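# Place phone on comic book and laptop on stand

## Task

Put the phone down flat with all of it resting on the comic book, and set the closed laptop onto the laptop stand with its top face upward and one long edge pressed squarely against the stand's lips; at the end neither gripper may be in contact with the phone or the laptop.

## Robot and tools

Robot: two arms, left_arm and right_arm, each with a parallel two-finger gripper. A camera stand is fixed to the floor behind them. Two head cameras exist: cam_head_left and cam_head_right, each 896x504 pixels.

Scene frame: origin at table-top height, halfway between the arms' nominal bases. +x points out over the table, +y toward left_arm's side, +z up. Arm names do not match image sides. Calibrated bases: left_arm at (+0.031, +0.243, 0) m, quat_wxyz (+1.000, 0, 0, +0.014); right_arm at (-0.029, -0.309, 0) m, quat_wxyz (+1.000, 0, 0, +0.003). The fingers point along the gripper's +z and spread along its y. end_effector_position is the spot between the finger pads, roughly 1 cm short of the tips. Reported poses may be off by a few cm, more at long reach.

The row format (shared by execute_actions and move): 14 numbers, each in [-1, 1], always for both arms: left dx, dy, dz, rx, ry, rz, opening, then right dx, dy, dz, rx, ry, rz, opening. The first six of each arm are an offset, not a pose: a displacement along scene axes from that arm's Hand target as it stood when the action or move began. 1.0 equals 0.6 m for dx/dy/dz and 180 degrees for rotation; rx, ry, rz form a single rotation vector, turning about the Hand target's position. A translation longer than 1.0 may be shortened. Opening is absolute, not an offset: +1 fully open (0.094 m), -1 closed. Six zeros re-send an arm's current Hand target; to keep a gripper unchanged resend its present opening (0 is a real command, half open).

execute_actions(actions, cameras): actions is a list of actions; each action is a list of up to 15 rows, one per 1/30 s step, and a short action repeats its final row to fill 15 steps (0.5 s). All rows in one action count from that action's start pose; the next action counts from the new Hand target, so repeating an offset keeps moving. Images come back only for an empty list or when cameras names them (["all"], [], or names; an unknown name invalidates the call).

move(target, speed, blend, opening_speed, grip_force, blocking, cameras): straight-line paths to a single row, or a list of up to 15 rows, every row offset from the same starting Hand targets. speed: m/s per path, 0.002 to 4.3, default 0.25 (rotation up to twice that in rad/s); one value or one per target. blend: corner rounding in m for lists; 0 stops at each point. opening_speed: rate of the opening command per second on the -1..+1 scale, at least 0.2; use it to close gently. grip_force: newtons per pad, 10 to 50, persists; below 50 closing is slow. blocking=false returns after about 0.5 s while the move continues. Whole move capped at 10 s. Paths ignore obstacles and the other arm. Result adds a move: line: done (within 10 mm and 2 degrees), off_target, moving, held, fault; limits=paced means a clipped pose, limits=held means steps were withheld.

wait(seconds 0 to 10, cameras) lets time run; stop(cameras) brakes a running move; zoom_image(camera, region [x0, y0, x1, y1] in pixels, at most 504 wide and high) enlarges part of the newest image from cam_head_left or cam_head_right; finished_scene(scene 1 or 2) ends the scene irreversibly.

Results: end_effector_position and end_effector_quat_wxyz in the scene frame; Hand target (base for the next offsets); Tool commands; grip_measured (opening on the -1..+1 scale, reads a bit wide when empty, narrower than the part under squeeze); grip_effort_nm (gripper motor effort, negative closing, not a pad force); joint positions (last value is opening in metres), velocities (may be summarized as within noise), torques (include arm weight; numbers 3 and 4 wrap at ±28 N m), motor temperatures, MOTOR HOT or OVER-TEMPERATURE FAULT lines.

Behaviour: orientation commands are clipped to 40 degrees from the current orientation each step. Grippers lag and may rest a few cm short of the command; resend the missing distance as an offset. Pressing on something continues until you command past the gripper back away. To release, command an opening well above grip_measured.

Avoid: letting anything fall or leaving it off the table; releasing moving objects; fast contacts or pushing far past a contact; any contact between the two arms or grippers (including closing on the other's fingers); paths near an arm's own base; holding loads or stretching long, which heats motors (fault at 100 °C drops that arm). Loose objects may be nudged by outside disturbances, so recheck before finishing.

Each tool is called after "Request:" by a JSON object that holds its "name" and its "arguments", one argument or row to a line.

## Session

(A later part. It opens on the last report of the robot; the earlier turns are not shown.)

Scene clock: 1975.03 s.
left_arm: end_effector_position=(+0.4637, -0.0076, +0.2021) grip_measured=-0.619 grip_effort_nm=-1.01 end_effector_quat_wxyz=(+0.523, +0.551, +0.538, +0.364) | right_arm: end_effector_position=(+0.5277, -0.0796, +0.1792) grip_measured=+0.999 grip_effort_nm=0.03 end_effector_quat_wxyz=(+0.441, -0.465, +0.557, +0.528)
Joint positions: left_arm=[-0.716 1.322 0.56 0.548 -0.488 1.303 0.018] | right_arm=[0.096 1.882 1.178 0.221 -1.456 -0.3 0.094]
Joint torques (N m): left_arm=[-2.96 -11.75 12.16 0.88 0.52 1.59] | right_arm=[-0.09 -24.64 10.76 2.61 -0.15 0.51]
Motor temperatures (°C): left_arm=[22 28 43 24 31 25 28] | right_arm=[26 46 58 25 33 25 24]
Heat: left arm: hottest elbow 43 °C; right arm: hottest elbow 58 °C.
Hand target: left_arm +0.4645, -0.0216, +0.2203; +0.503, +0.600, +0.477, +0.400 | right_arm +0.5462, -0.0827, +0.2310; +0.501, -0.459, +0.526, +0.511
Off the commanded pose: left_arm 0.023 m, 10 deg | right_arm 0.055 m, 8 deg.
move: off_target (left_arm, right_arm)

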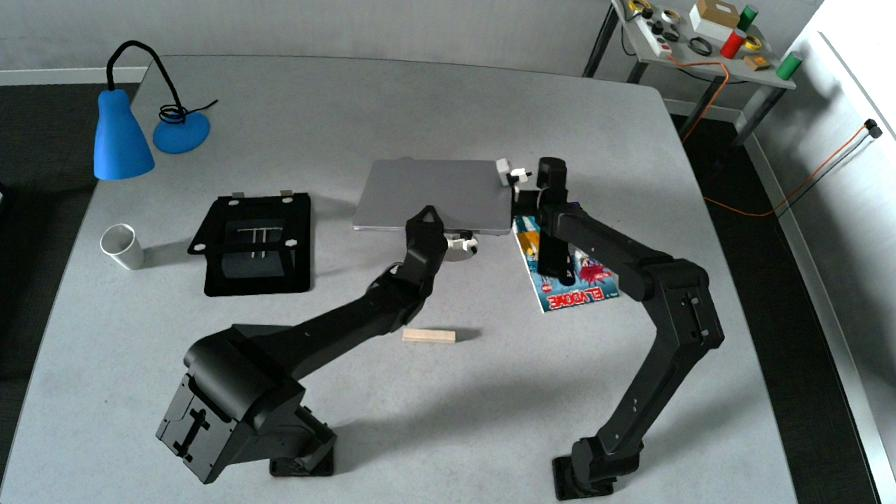

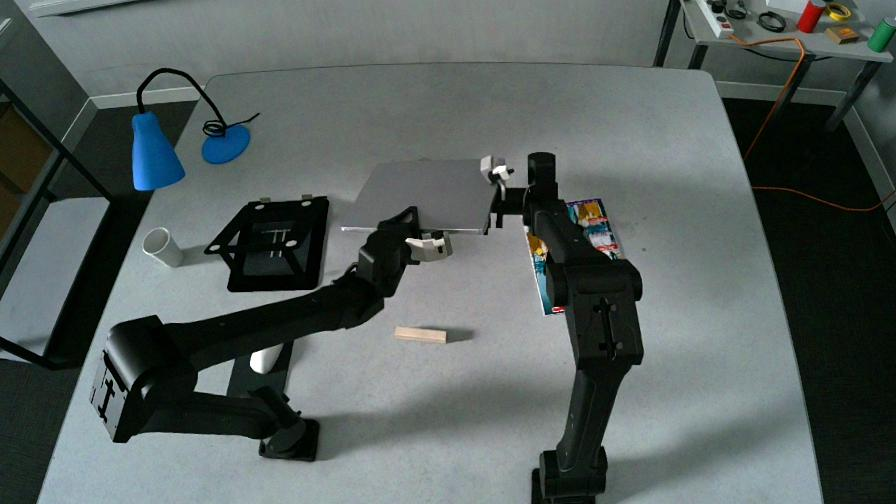

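Request:
{"name": "move", "arguments": {
  "target": [0.025, 0.333, 0.05, 0.04, 0, 0.035, -0.8, 0.037, 0.345, 0.025, 0, 0.033, 0, 1],
  "speed": 0.15,
  "cameras": ["all"]
}}

Scene clock: 1993.63 s.
left_arm: end_effector_position=(+0.4773, +0.1761, +0.2155) grip_measured=-0.619 grip_effort_nm=-1.00 end_effector_quat_wxyz=(+0.444, +0.588, +0.542, +0.405) | right_arm: end_effector_position=(+0.5368, +0.1017, +0.1611) grip_measured=+0.999 grip_effort_nm=0.03 end_effector_quat_wxyz=(+0.425, -0.420, +0.600, +0.531)
Joint positions: left_arm=[-0.211 1.054 0.477 0.293 -0.091 1.539 0.018] | right_arm=[0.401 2.019 1.283 0.574 -1.096 0.141 0.094]
Joint torques (N m): left_arm=[-0.5 -11.16 12.08 2.82 0.06 1.25] | right_arm=[1.14 -25.7 15.86 2.56 -0.12 0.8]
Motor temperatures (°C): left_arm=[22 28 44 24 31 26 28] | right_arm=[26 45 56 25 31 25 24]
Heat: left arm: hottest elbow 44 °C; right arm: hottest elbow 56 °C.
Hand target: left_arm +0.4795, +0.1781, +0.2504; +0.442, +0.603, +0.483, +0.456 | right_arm +0.5683, +0.1244, +0.2459; +0.473, -0.431, +0.551, +0.534
Off the commanded pose: left_arm 0.035 m, 9 deg | right_arm 0.093 m, 8 deg.
move: off_target (left_arm, right_arm)

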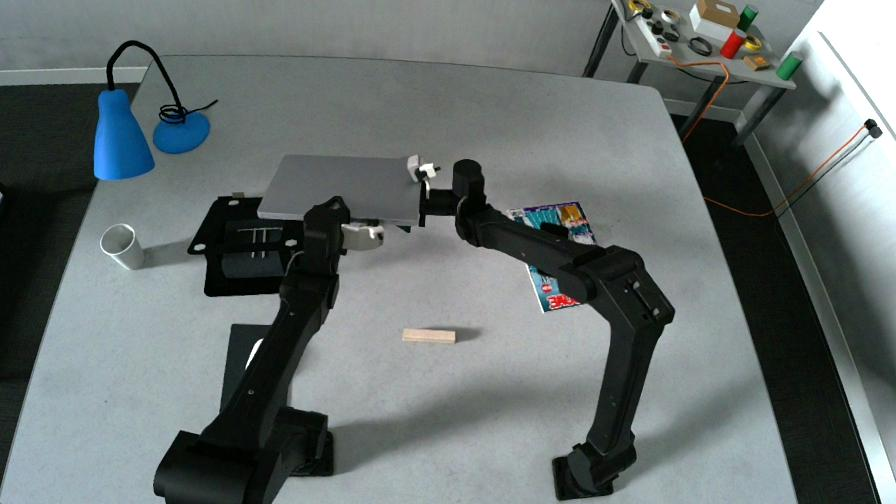

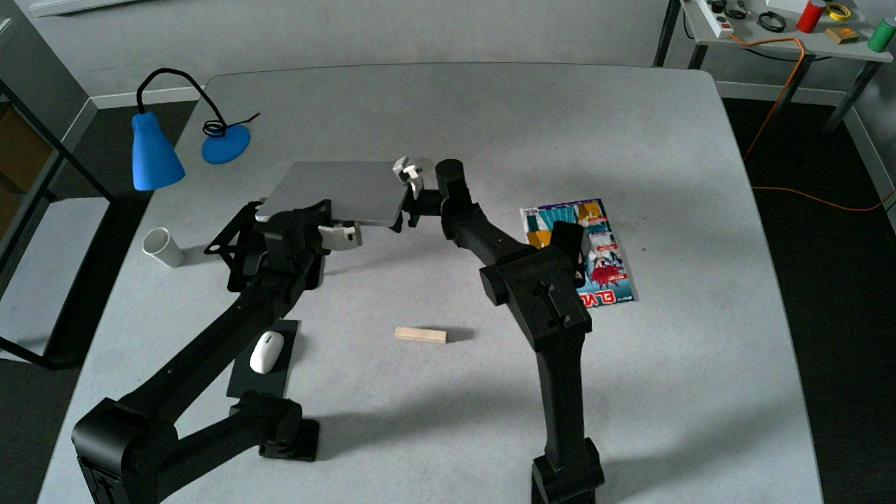

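Request:
{"name": "move", "arguments": {
  "target": [-0.008, 0.345, 0.017, 0, 0.033, 0.028, -0.8, 0.008, 0.352, 0.03, 0, 0.033, 0, 1],
  "speed": 0.15,
  "cameras": ["all"]
}}

Request:
{"name": "zoom_image", "arguments": {
  "camera": "cam_head_left",
  "region": [170, 120, 400, 300]
}}

Request:
{"name": "zoom_image", "arguments": {
  "camera": "cam_head_right",
  "region": [170, 120, 400, 300]
}}

Scene clock: 2005.73 s.
left_arm: end_effector_position=(+0.4491, +0.3833, +0.1943) grip_measured=-0.619 grip_effort_nm=-1.00 end_effector_quat_wxyz=(+0.394, +0.557, +0.628, +0.375) | right_arm: end_effector_position=(+0.5209, +0.3106, +0.1517) grip_measured=+0.999 grip_effort_nm=0.03 end_effector_quat_wxyz=(+0.378, -0.416, +0.622, +0.546)
Joint positions: left_arm=[0.453 1.068 0.527 0.081 0.406 1.679 0.018] | right_arm=[0.681 2.235 1.682 0.372 -0.861 0.238 0.094]
Joint torques (N m): left_arm=[-2.96 -10.46 18.39 2.5 1.54 1.42] | right_arm=[-0.5 -30.27 19.45 1.81 0.62 0.68]
Motor temperatures (°C): left_arm=[22 28 45 24 31 26 28] | right_arm=[26 44 62 25 30 25 24]
Heat: left arm: hottest elbow 45 °C; right arm: hottest elbow 62 °C.
Hand target: left_arm +0.4747, +0.3850, +0.2605; +0.395, +0.604, +0.531, +0.443 | right_arm +0.5731, +0.3356, +0.2637; +0.444, -0.403, +0.575, +0.556
Off the commanded pose: left_arm 0.071 m, 15 deg | right_arm 0.126 m, 9 deg.
move: off_target (left_arm, right_arm)

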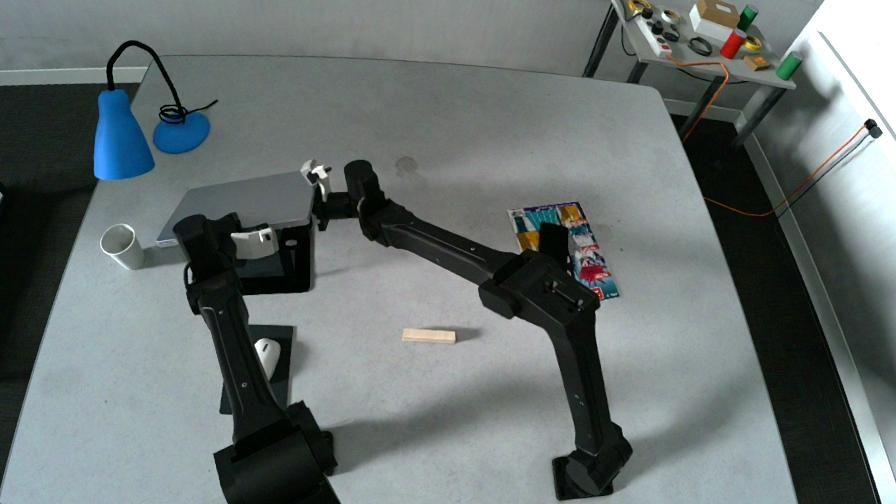

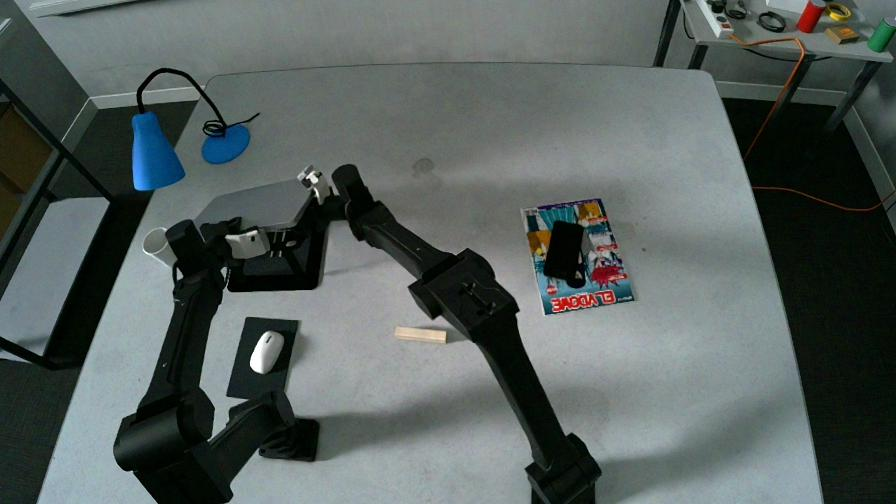

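Scaled by 2.191.

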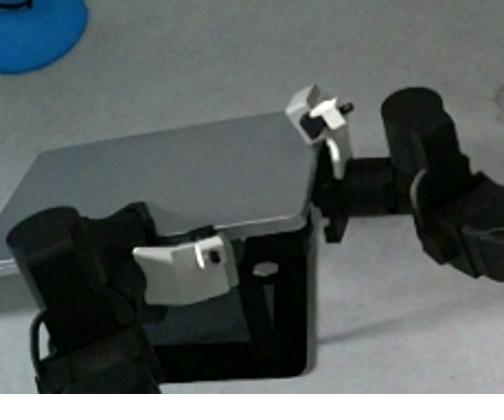

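Scaled by 2.191.

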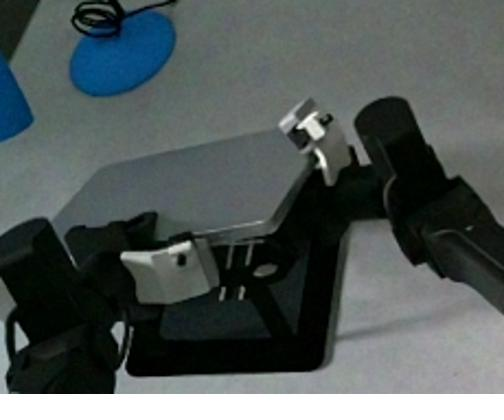

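Request:
{"name": "move", "arguments": {
  "target": [0.02, 0, 0.033, 0, 0, 0, -0.8, 0, 0, -0.1, 0, 0, 0, 1],
  "speed": 0.06
}}

Scene clock: 2026.67 s.
left_arm: end_effector_position=(+0.4499, +0.3842, +0.1950) grip_measured=-0.619 grip_effort_nm=-1.00 end_effector_quat_wxyz=(+0.380, +0.573, +0.625, +0.370) | right_arm: end_effector_position=(+0.5322, +0.3189, +0.1341) grip_measured=+0.999 grip_effort_nm=0.03 end_effector_quat_wxyz=(+0.379, -0.398, +0.623, +0.557)
Joint positions: left_arm=[0.453 1.068 0.552 0.021 0.403 1.723 0.018] | right_arm=[0.681 2.298 1.725 0.432 -0.851 0.297 0.094]
Joint torques (N m): left_arm=[-2.9 -10.81 21.03 2.29 1.31 1] | right_arm=[-0.44 -27.93 16.99 2.71 0.47 0.13]
Motor temperatures (°C): left_arm=[22 28 51 24 34 27 28] | right_arm=[26 48 74 25 30 25 24]
Heat: left arm: hottest elbow 51 °C; right arm: hottest elbow 74 °C.
Hand target: left_arm +0.4867, +0.3851, +0.2804; +0.395, +0.604, +0.531, +0.443 | right_arm +0.5730, +0.3356, +0.2037; +0.444, -0.403, +0.575, +0.556
Off the commanded pose: left_arm 0.093 m, 14 deg | right_arm 0.082 m, 9 deg.
move: off_target (left_arm, right_arm)

Request:
{"name": "move", "arguments": {
  "target": [
    [0, 0, 0.02, 0, 0, 0, -0.8, 0, 0, -0.065, 0, 0, 0, 1],
    [0, 0, 0.02, 0, 0, 0, -0.8, 0, -0.27, -0.065, 0, 0, 0, 1]
  ],
  "speed": [0.08, 0.15],
  "cameras": ["all"]
}}

Scene clock: 2033.77 s.
left_arm: end_effector_position=(+0.4457, +0.3706, +0.1808) grip_measured=-0.634 grip_effort_nm=-1.01 end_effector_quat_wxyz=(+0.356, +0.626, +0.602, +0.345) | right_arm: end_effector_position=(+0.5748, +0.1771, +0.1593) grip_measured=+0.999 grip_effort_nm=0.03 end_effector_quat_wxyz=(+0.440, -0.404, +0.579, +0.555)
Joint positions: left_arm=[0.438 1.075 0.569 -0.087 0.427 1.848 0.017] | right_arm=[0.481 2.197 1.519 0.688 -1.023 0.299 0.094]
Joint torques (N m): left_arm=[-1.32 -14.04 21.44 4.11 1.05 -0.07] | right_arm=[0.32 -26.93 6.72 1.85 -0.06 0.21]
Motor temperatures (°C): left_arm=[22 28 51 24 33 26 28] | right_arm=[26 48 72 25 29 25 24]
Heat: left arm: hottest elbow 51 °C; right arm: hottest elbow 72 °C.
Hand target: left_arm +0.4867, +0.3852, +0.2925; +0.395, +0.604, +0.531, +0.443 | right_arm +0.5731, +0.1735, +0.1648; +0.444, -0.403, +0.575, +0.556
Off the commanded pose: left_arm 0.120 m, 15 deg | right_arm 0.007 m, 1 deg.
move: off_target (left_arm)

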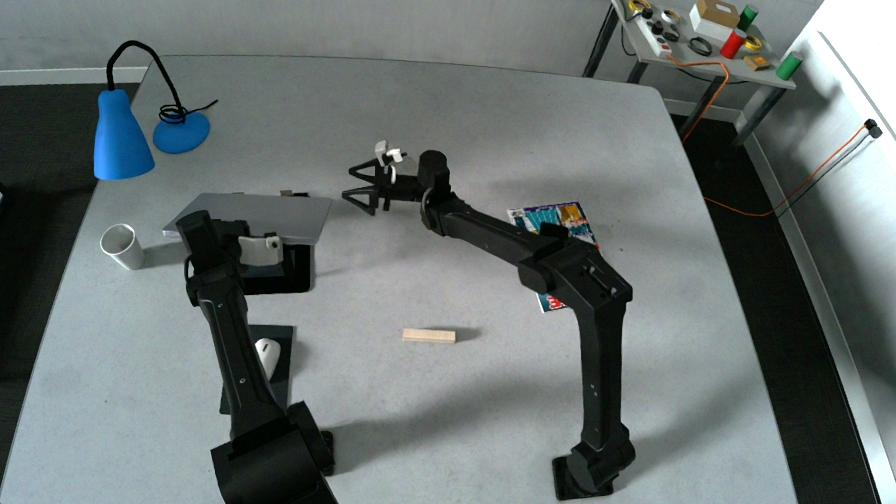

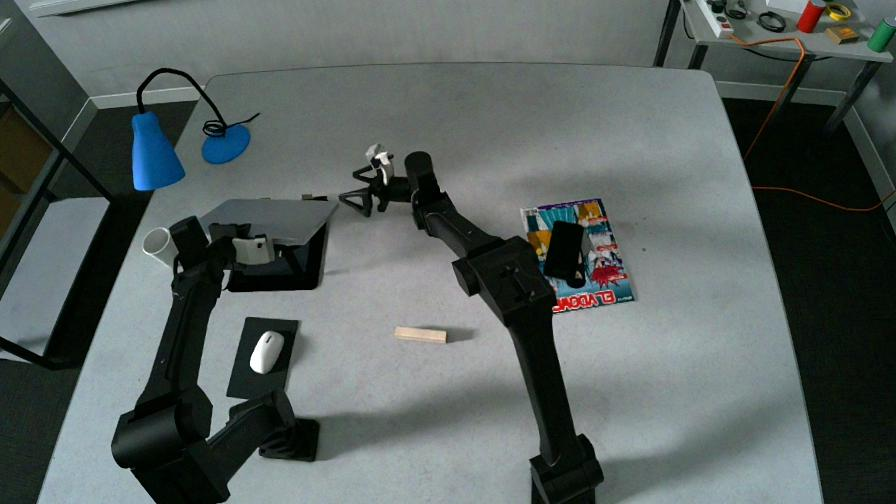

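Request:
{"name": "zoom_image", "arguments": {
  "camera": "cam_head_left",
  "region": [140, 160, 350, 310]
}}

Request:
{"name": "zoom_image", "arguments": {
  "camera": "cam_head_right",
  "region": [140, 160, 350, 310]
}}

Scaled by 2.400.

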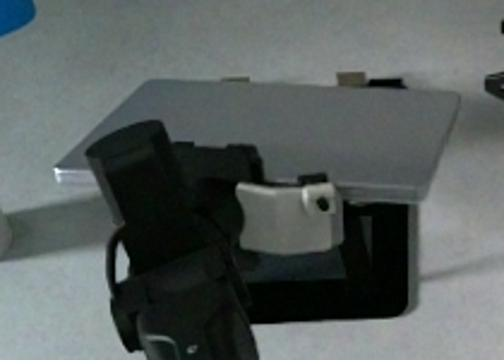

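Scaled by 2.400.

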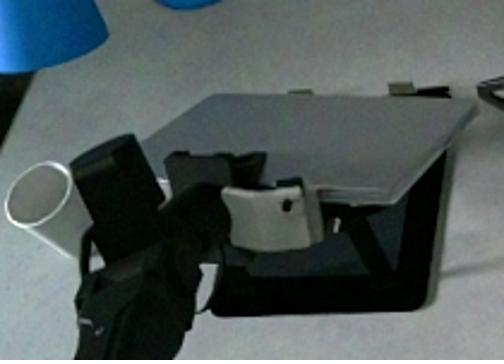

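Request:
{"name": "move", "arguments": {
  "target": [0.072, 0.028, -0.058, 0.0145, 0, 0.042, -0.8, -0.283, -0.2, 0.133, 0, 0, 0, -0.9],
  "speed": 0.1,
  "cameras": ["all"]
}}

Request:
{"name": "zoom_image", "arguments": {
  "camera": "cam_head_left",
  "region": [140, 160, 350, 310]
}}

Request:
{"name": "zoom_image", "arguments": {
  "camera": "cam_head_right",
  "region": [140, 160, 350, 310]
}}

Scene clock: 2063.70 s.
left_arm: end_effector_position=(+0.4677, +0.3835, +0.1516) grip_measured=-0.634 grip_effort_nm=-1.01 end_effector_quat_wxyz=(+0.308, +0.608, +0.630, +0.372) | right_arm: end_effector_position=(+0.4036, +0.0612, +0.2411) grip_measured=-0.899 grip_effort_nm=-0.08 end_effector_quat_wxyz=(+0.440, -0.407, +0.575, +0.558)
Joint positions: left_arm=[0.377 1.188 0.569 0.036 0.247 1.807 0.017] | right_arm=[0.431 1.644 0.879 0.783 -1.082 0.303 0.005]
Joint torques (N m): left_arm=[-1.85 -12.51 21.15 5.85 -0.2 0.01] | right_arm=[-0.32 -17.32 6.24 1.59 -0.06 0.21]
Motor temperatures (°C): left_arm=[22 29 55 24 33 25 29] | right_arm=[26 45 58 25 28 24 24]
Heat: left arm: hottest elbow 55 °C; right arm: hottest elbow 58 °C.
Hand target: left_arm +0.5299, +0.4019, +0.2576; +0.352, +0.577, +0.560, +0.480 | right_arm +0.4034, +0.0535, +0.2447; +0.444, -0.403, +0.575, +0.556
Off the commanded pose: left_arm 0.124 m, 16 deg | right_arm 0.008 m, 1 deg.
move: off_target (left_arm)

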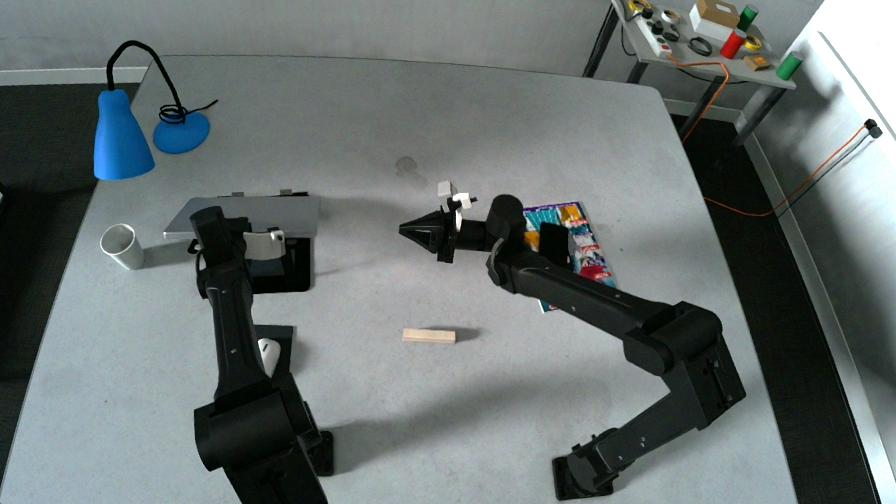

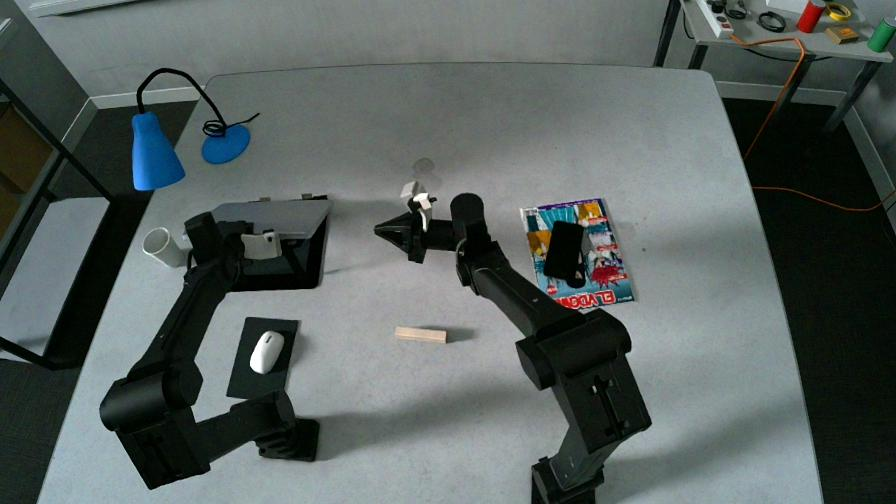

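Scaled by 2.400.

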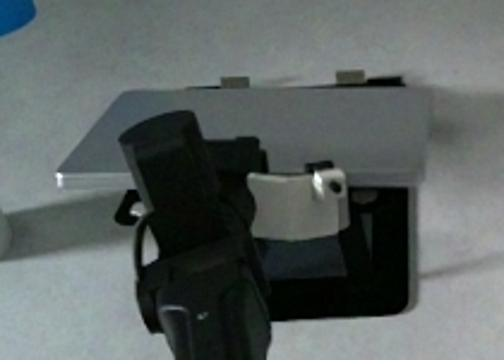

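Scaled by 2.400.

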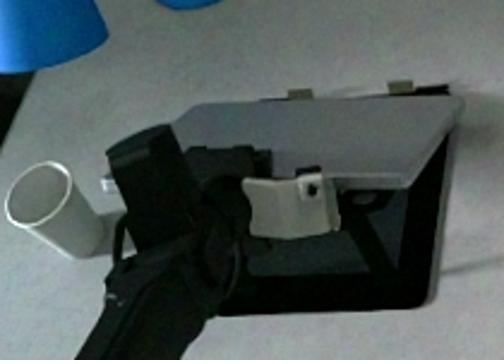

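Request:
{"name": "move", "arguments": {
  "target": [0.04, 0, -0.045, -0.0187, -0.022, 0.001, -0.8, 0, 0, 0, 0, 0, 0, -0.9],
  "speed": 0.06,
  "cameras": ["all"]
}}

Request:
{"name": "zoom_image", "arguments": {
  "camera": "cam_head_left",
  "region": [140, 160, 350, 310]
}}

Request:
{"name": "zoom_image", "arguments": {
  "camera": "cam_head_right",
  "region": [140, 160, 350, 310]
}}

Scene clock: 2079.53 s.
left_arm: end_effector_position=(+0.5004, +0.3845, +0.1557) grip_measured=-0.636 grip_effort_nm=-1.01 end_effector_quat_wxyz=(+0.356, +0.575, +0.614, +0.407) | right_arm: end_effector_position=(+0.4036, +0.0612, +0.2411) grip_measured=-0.899 grip_effort_nm=-0.08 end_effector_quat_wxyz=(+0.440, -0.407, +0.575, +0.558)
Joint positions: left_arm=[0.356 1.295 0.569 0.283 0.259 1.726 0.017] | right_arm=[0.431 1.644 0.879 0.783 -1.082 0.303 0.005]
Joint torques (N m): left_arm=[-1.79 -10.05 19.55 5.14 -0.48 -0.09] | right_arm=[-0.38 -17.32 6.15 1.58 -0.06 0.2]
Motor temperatures (°C): left_arm=[22 28 56 25 31 25 29] | right_arm=[26 44 54 25 28 24 24]
Heat: left arm: hottest elbow 56 °C; right arm: hottest elbow 54 °C.
Hand target: left_arm +0.5539, +0.4020, +0.2306; +0.387, +0.548, +0.562, +0.484 | right_arm +0.4034, +0.0535, +0.2447; +0.444, -0.403, +0.575, +0.556
Off the commanded pose: left_arm 0.094 m, 12 deg | right_arm 0.009 m, 1 deg.
move: off_target (left_arm)

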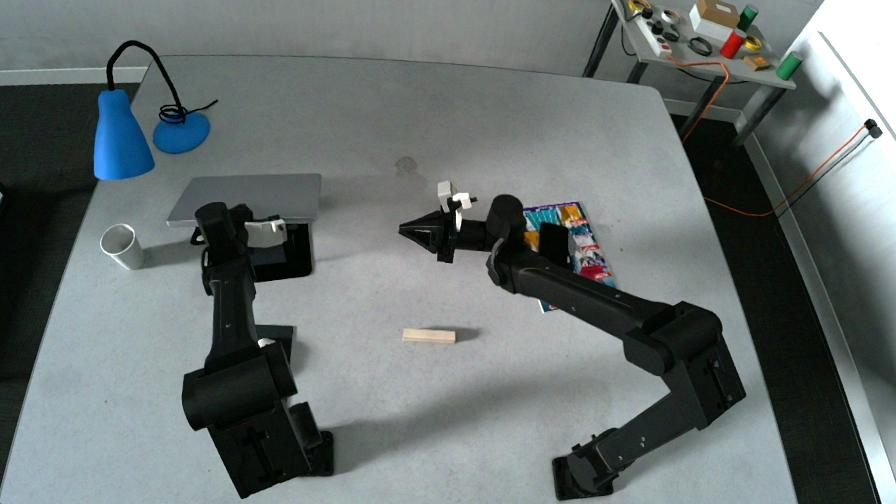

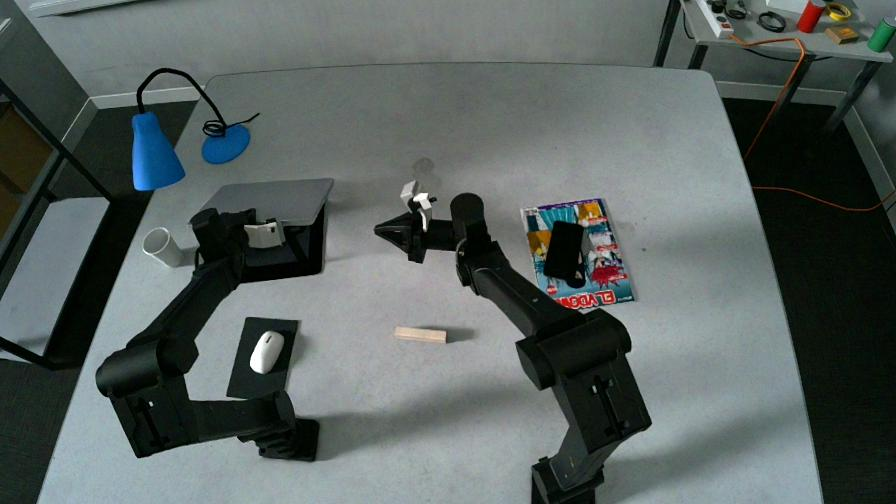

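Scaled by 2.400.

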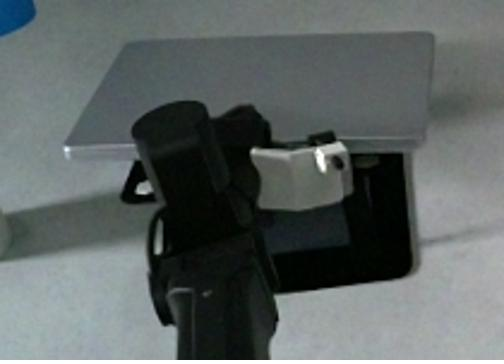

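Scaled by 2.400.

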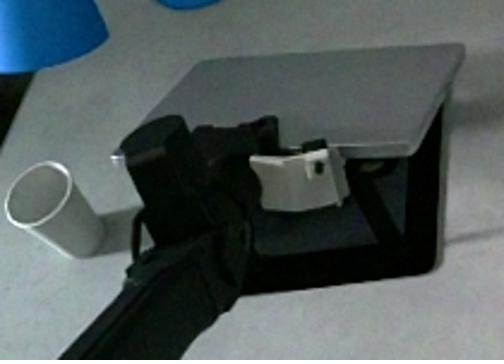

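Request:
{"name": "move", "arguments": {
  "target": [-0.083, 0, 0.1, -0.0094, 0.0935, 0, -0.8, 0, 0, 0, 0, 0, 0, -0.9],
  "speed": 0.1,
  "cameras": ["all"]
}}

Request:
{"name": "zoom_image", "arguments": {
  "camera": "cam_head_left",
  "region": [140, 150, 350, 300]
}}

Request:
{"name": "zoom_image", "arguments": {
  "camera": "cam_head_right",
  "region": [140, 150, 350, 300]
}}

Scene clock: 2119.17 s.
left_arm: end_effector_position=(+0.4672, +0.3786, +0.1802) grip_measured=-0.636 grip_effort_nm=-1.01 end_effector_quat_wxyz=(+0.275, +0.621, +0.671, +0.296) | right_arm: end_effector_position=(+0.4036, +0.0612, +0.2411) grip_measured=-0.899 grip_effort_nm=-0.08 end_effector_quat_wxyz=(+0.440, -0.407, +0.575, +0.558)
Joint positions: left_arm=[0.361 1.154 0.734 -0.344 0.231 1.785 0.017] | right_arm=[0.431 1.644 0.879 0.783 -1.082 0.303 0.005]
Joint torques (N m): left_arm=[0.09 -15.15 23.13 1.92 0.29 0.33] | right_arm=[-0.32 -17.38 6.15 1.61 -0.06 0.19]
Motor temperatures (°C): left_arm=[22 28 57 25 31 25 29] | right_arm=[26 42 48 25 27 24 24]
Heat: left arm: hottest elbow 57 °C; right arm: hottest elbow 48 °C.
Hand target: left_arm +0.5041, +0.4020, +0.2905; +0.308, +0.608, +0.619, +0.390 | right_arm +0.4034, +0.0535, +0.2447; +0.444, -0.403, +0.575, +0.556
Off the commanded pose: left_arm 0.119 m, 13 deg | right_arm 0.009 m, 1 deg.
move: off_target (left_arm)

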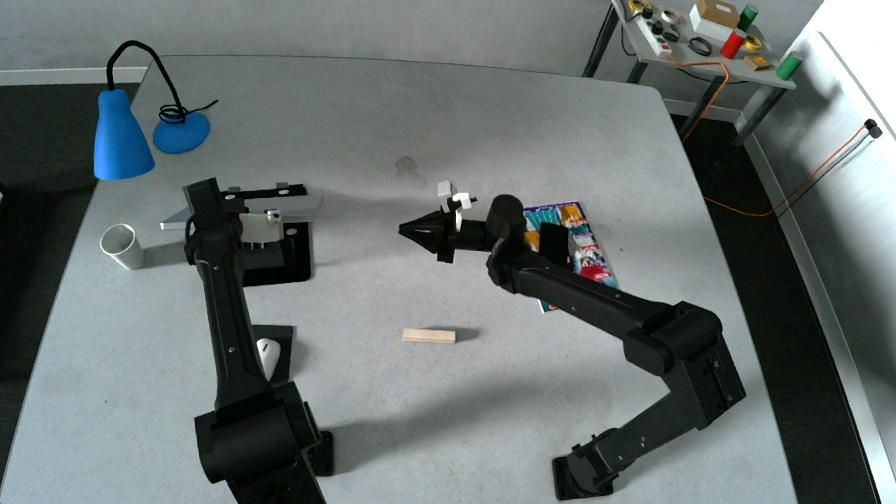

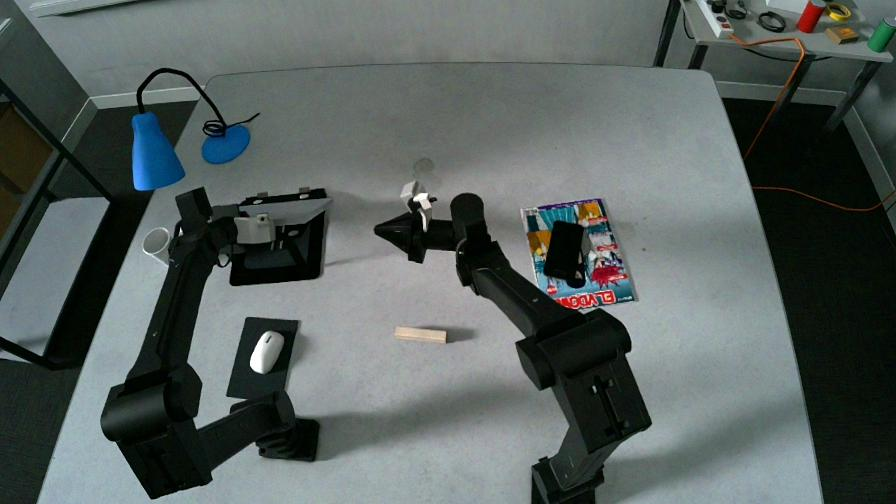

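Scaled by 2.400.

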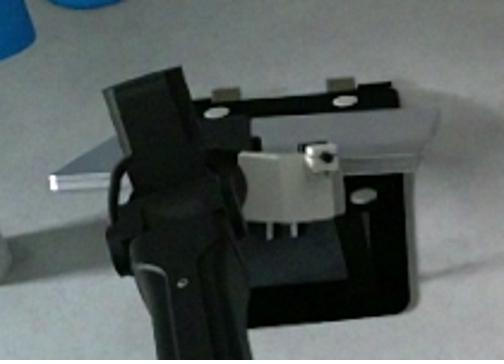

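Scaled by 2.400.

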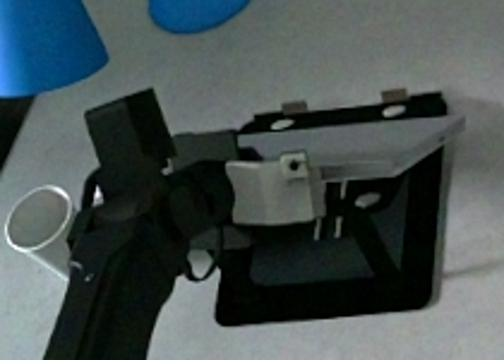

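Request:
{"name": "move", "arguments": {
  "target": [0.11, 0, 0, 0, 0.0195, 0.033, -0.8, 0, 0, 0, 0, 0, 0, -0.9],
  "speed": 0.08,
  "cameras": ["all"]
}}

Request:
{"name": "zoom_image", "arguments": {
  "camera": "cam_head_left",
  "region": [140, 150, 350, 300]
}}

Request:
{"name": "zoom_image", "arguments": {
  "camera": "cam_head_right",
  "region": [140, 150, 350, 300]
}}

Scene clock: 2139.87 s.
left_arm: end_effector_position=(+0.5098, +0.3766, +0.1756) grip_measured=-0.636 grip_effort_nm=-1.00 end_effector_quat_wxyz=(+0.225, +0.614, +0.700, +0.286) | right_arm: end_effector_position=(+0.4036, +0.0612, +0.2411) grip_measured=-0.899 grip_effort_nm=-0.08 end_effector_quat_wxyz=(+0.440, -0.407, +0.575, +0.558)
Joint positions: left_arm=[0.272 1.287 0.869 -0.41 0.079 1.71 0.017] | right_arm=[0.431 1.644 0.879 0.783 -1.082 0.303 0.005]
Joint torques (N m): left_arm=[-1.67 -15.5 25.69 2.45 -0.91 0.17] | right_arm=[-0.38 -17.38 6.15 1.59 -0.06 0.19]
Motor temperatures (°C): left_arm=[22 29 64 24 30 25 29] | right_arm=[26 41 47 25 27 24 24]
Heat: left arm: hottest elbow 64 °C; right arm: hottest elbow 47 °C.
Hand target: left_arm +0.5701, +0.4021, +0.2905; +0.268, +0.586, +0.659, +0.387 | right_arm +0.4034, +0.0535, +0.2447; +0.444, -0.403, +0.575, +0.556
Off the commanded pose: left_arm 0.132 m, 14 deg | right_arm 0.009 m, 1 deg.
move: off_target (left_arm)

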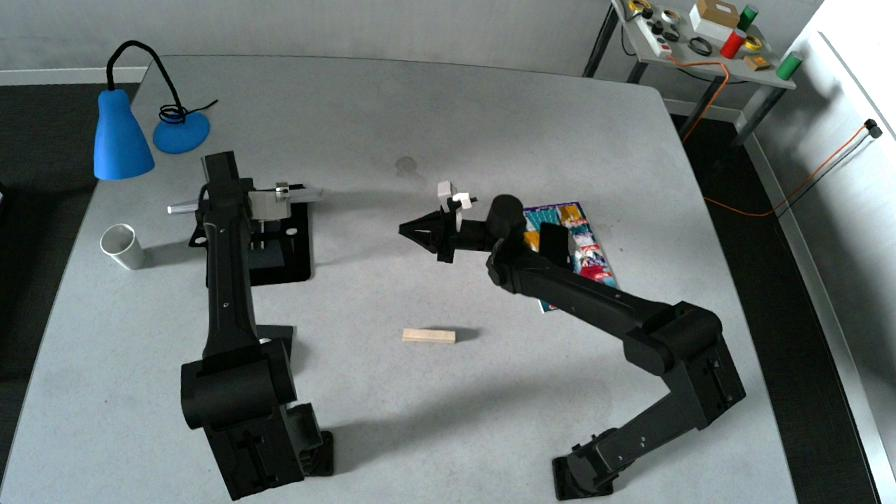

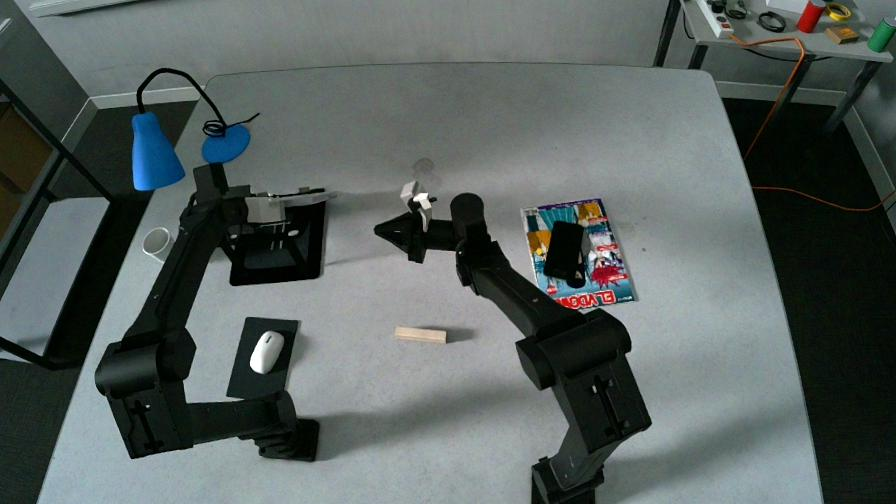

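Scaled by 2.400.

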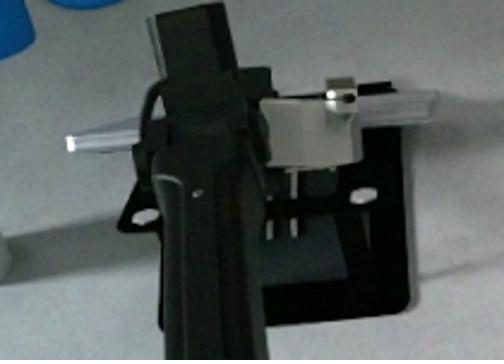

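Scaled by 2.400.

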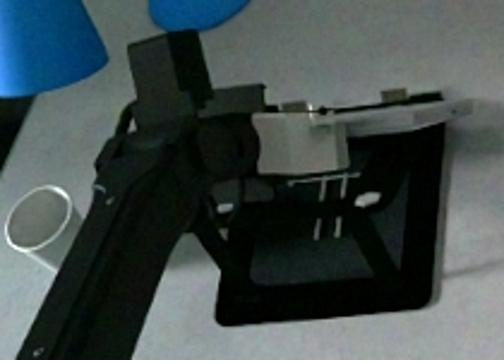

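Request:
{"name": "move", "arguments": {
  "target": [0.1, 0.02, -0.055, 0, 0, 0, -0.8, 0, 0, 0, 0, 0, 0, -0.9],
  "speed": 0.08,
  "cameras": ["all"]
}}

Request:
{"name": "zoom_image", "arguments": {
  "camera": "cam_head_left",
  "region": [140, 150, 350, 300]
}}

Request:
{"name": "zoom_image", "arguments": {
  "camera": "cam_head_right",
  "region": [140, 150, 350, 300]
}}

Scene clock: 2146.97 s.
left_arm: end_effector_position=(+0.5589, +0.3862, +0.1510) grip_measured=-0.636 grip_effort_nm=-1.01 end_effector_quat_wxyz=(+0.219, +0.615, +0.703, +0.283) | right_arm: end_effector_position=(+0.4036, +0.0612, +0.2411) grip_measured=-0.899 grip_effort_nm=-0.08 end_effector_quat_wxyz=(+0.440, -0.407, +0.575, +0.558)
Joint positions: left_arm=[0.257 1.453 0.965 -0.354 0.062 1.699 0.017] | right_arm=[0.431 1.644 0.879 0.783 -1.082 0.303 0.005]
Joint torques (N m): left_arm=[-1.2 -16.03 24.29 3.93 -0.72 0.17] | right_arm=[-0.32 -17.38 6.13 1.61 -0.06 0.19]
Motor temperatures (°C): left_arm=[22 29 65 24 30 25 29] | right_arm=[26 41 46 25 27 24 24]
Heat: left arm: hottest elbow 65 °C; right arm: hottest elbow 46 °C.
Hand target: left_arm +0.6301, +0.4140, +0.2574; +0.268, +0.586, +0.659, +0.387 | right_arm +0.4034, +0.0535, +0.2447; +0.444, -0.403, +0.575, +0.556
Off the commanded pose: left_arm 0.131 m, 14 deg | right_arm 0.009 m, 1 deg.
move: off_target (left_arm)

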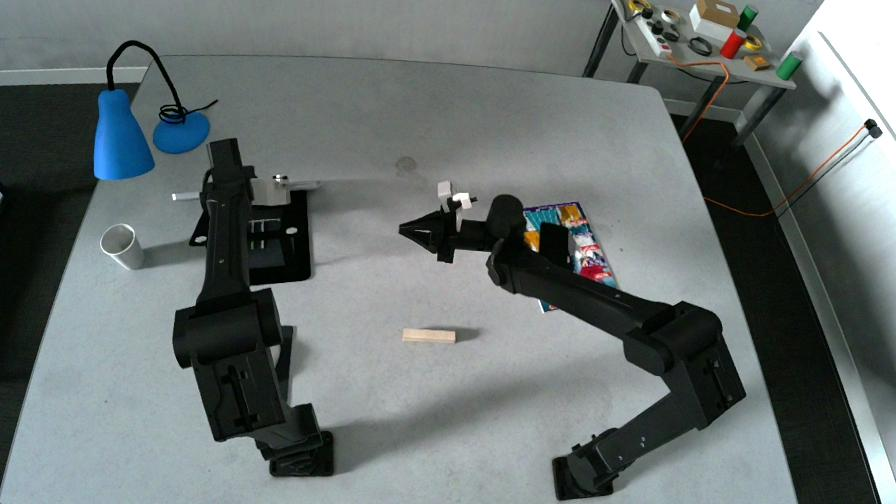

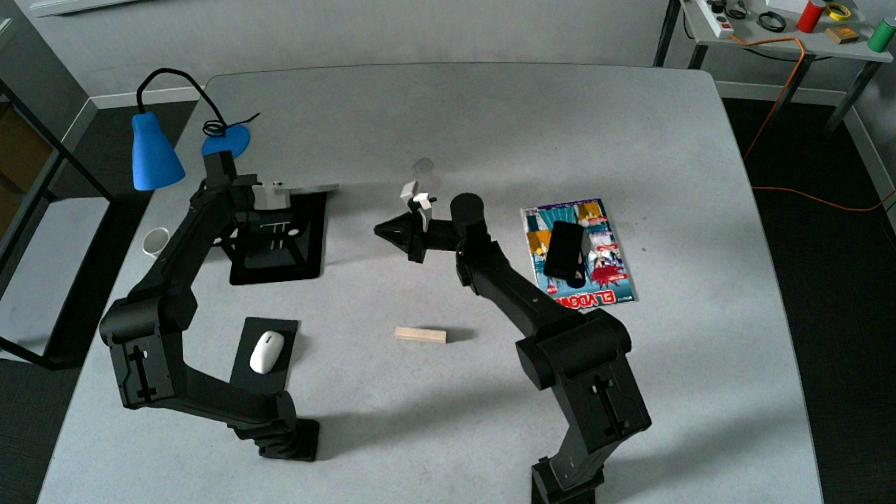

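Scaled by 2.400.

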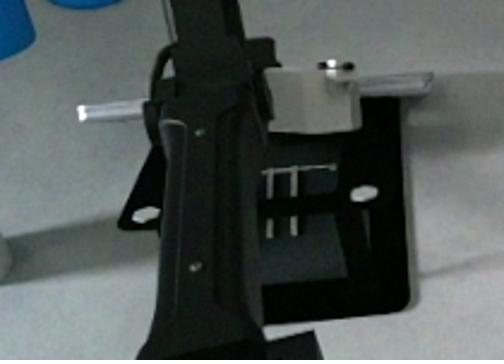

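Scaled by 2.400.

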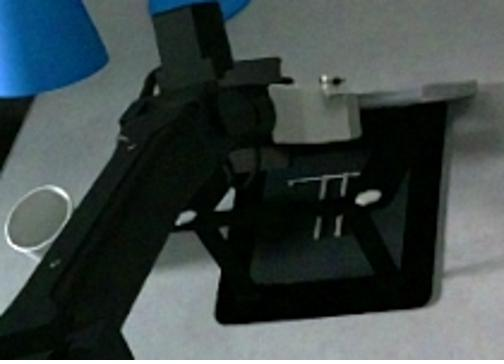

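Request:
{"name": "move", "arguments": {
  "target": [0.015, 0, -0.06, 0, 0, 0, -0.8, 0, 0, 0, 0, 0, 0, -0.9],
  "speed": 0.08
}}

Scene clock: 2150.60 s.
left_arm: end_effector_position=(+0.5747, +0.3913, +0.1442) grip_measured=-0.636 grip_effort_nm=-1.00 end_effector_quat_wxyz=(+0.232, +0.605, +0.700, +0.301) | right_arm: end_effector_position=(+0.4036, +0.0612, +0.2411) grip_measured=-0.899 grip_effort_nm=-0.08 end_effector_quat_wxyz=(+0.440, -0.407, +0.575, +0.558)
Joint positions: left_arm=[0.257 1.493 0.965 -0.266 0.06 1.688 0.017] | right_arm=[0.431 1.644 0.879 0.783 -1.082 0.303 0.005]
Joint torques (N m): left_arm=[-1.26 -14.33 21.7 4.23 -0.79 0.21] | right_arm=[-0.38 -17.32 6.13 1.61 -0.06 0.19]
Motor temperatures (°C): left_arm=[22 29 66 24 30 24 29] | right_arm=[26 40 46 25 27 24 24]
Heat: left arm: hottest elbow 66 °C; right arm: hottest elbow 46 °C.
Hand target: left_arm +0.6391, +0.4140, +0.2216; +0.269, +0.586, +0.659, +0.387 | right_arm +0.4034, +0.0535, +0.2447; +0.444, -0.403, +0.575, +0.556
Off the commanded pose: left_arm 0.103 m, 12 deg | right_arm 0.009 m, 1 deg.
move: off_target (left_arm)

Request:
{"name": "execute_actions", "arguments": {
  "actions": []
}}

Request:
{"name": "zoom_image", "arguments": {
  "camera": "cam_head_left",
  "region": [140, 140, 350, 290]
}}

Request:
{"name": "zoom_image", "arguments": {
  "camera": "cam_head_right",
  "region": [140, 140, 350, 290]
}}

Scene clock: 2152.93 s.
left_arm: end_effector_position=(+0.5747, +0.3913, +0.1441) grip_measured=-0.636 grip_effort_nm=-1.01 end_effector_quat_wxyz=(+0.232, +0.605, +0.700, +0.301) | right_arm: end_effector_position=(+0.4036, +0.0612, +0.2411) grip_measured=-0.899 grip_effort_nm=-0.08 end_effector_quat_wxyz=(+0.440, -0.407, +0.575, +0.558)
Joint positions: left_arm=[0.257 1.493 0.965 -0.265 0.06 1.688 0.017] | right_arm=[0.431 1.644 0.879 0.783 -1.082 0.303 0.005]
Joint velocities: within noise
Joint torques (N m): left_arm=[-1.32 -14.51 21.7 4.3 -0.81 0.28] | right_arm=[-0.38 -17.38 6.13 1.59 -0.06 0.19]
Motor temperatures (°C): left_arm=[22 29 67 24 31 24 29] | right_arm=[26 40 46 25 26 24 24]
Heat: left arm: hottest elbow 67 °C; right arm: hottest elbow 46 °C.
Hand target: left_arm +0.6391, +0.4140, +0.2215; +0.268, +0.586, +0.659, +0.387 | right_arm +0.4034, +0.0535, +0.2447; +0.444, -0.403, +0.575, +0.556
Tool commands: left_gripper/opening=-0.8 right_gripper/opening=-0.9
Off the commanded pose: left_arm 0.103 m, 12 deg | right_arm 0.009 m, 1 deg.

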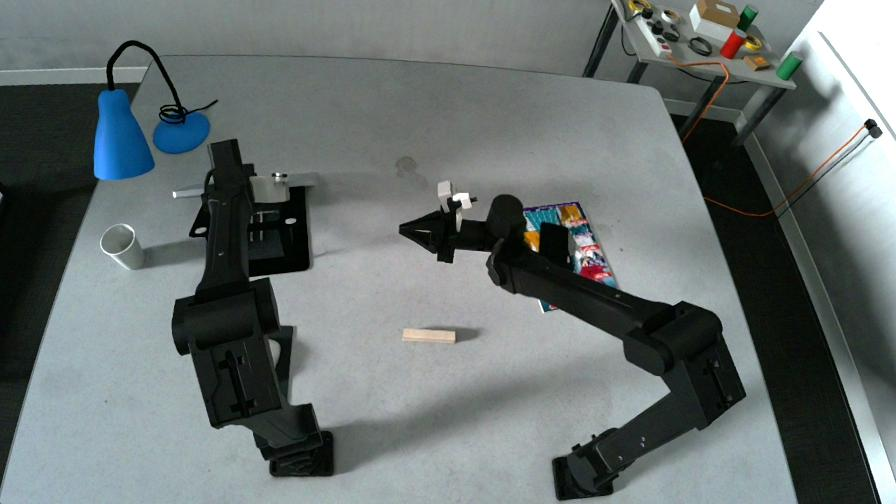

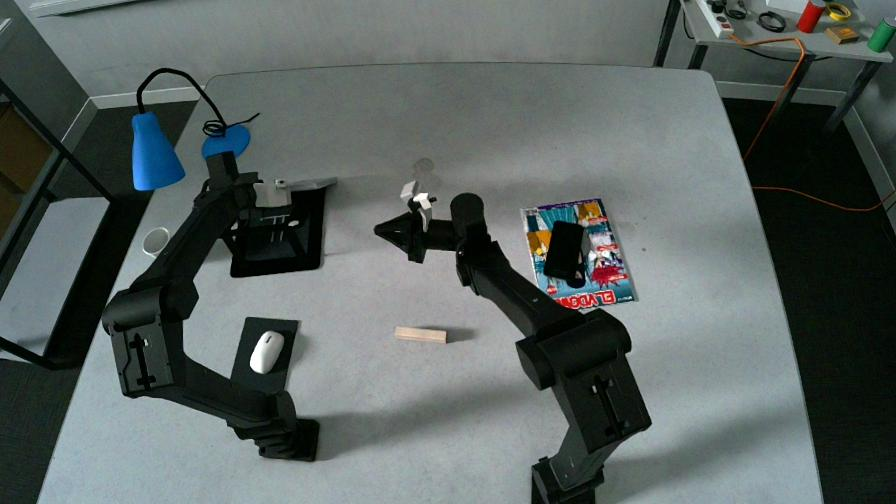

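Scaled by 2.400.

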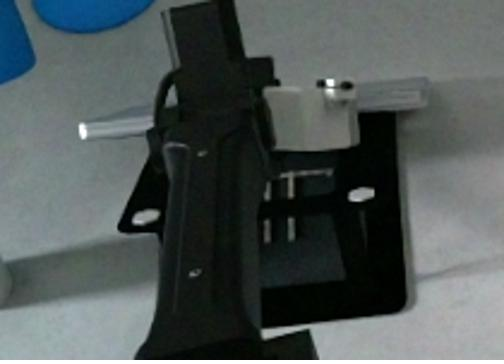

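Scaled by 2.400.

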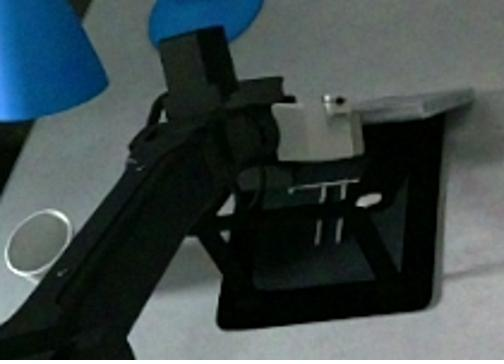

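Request:
{"name": "move", "arguments": {
  "target": [-0.02, 0, -0.04, -0.01, 0.05, 0, -0.8, 0, 0, 0, 0, 0, 0, -0.9],
  "speed": 0.08
}}

Scene clock: 2163.30 s.
left_arm: end_effector_position=(+0.5815, +0.3934, +0.1490) grip_measured=-0.636 grip_effort_nm=-1.00 end_effector_quat_wxyz=(+0.213, +0.615, +0.708, +0.275) | right_arm: end_effector_position=(+0.4036, +0.0612, +0.2411) grip_measured=-0.899 grip_effort_nm=-0.08 end_effector_quat_wxyz=(+0.440, -0.407, +0.575, +0.558)
Joint positions: left_arm=[0.257 1.519 1.043 -0.386 0.059 1.694 0.017] | right_arm=[0.431 1.644 0.879 0.783 -1.082 0.303 0.005]
Joint torques (N m): left_arm=[-0.67 -13.27 20.82 2.09 -0.94 0.28] | right_arm=[-0.32 -17.32 6.15 1.59 -0.06 0.19]
Motor temperatures (°C): left_arm=[22 29 68 24 31 24 29] | right_arm=[26 40 45 25 26 24 24]
Heat: left arm: hottest elbow 68 °C; right arm: hottest elbow 45 °C.
Hand target: left_arm +0.6271, +0.4140, +0.1974; +0.225, +0.611, +0.684, +0.329 | right_arm +0.4034, +0.0535, +0.2447; +0.444, -0.403, +0.575, +0.556
Off the commanded pose: left_arm 0.070 m, 7 deg | right_arm 0.009 m, 1 deg.
move: off_target (left_arm)


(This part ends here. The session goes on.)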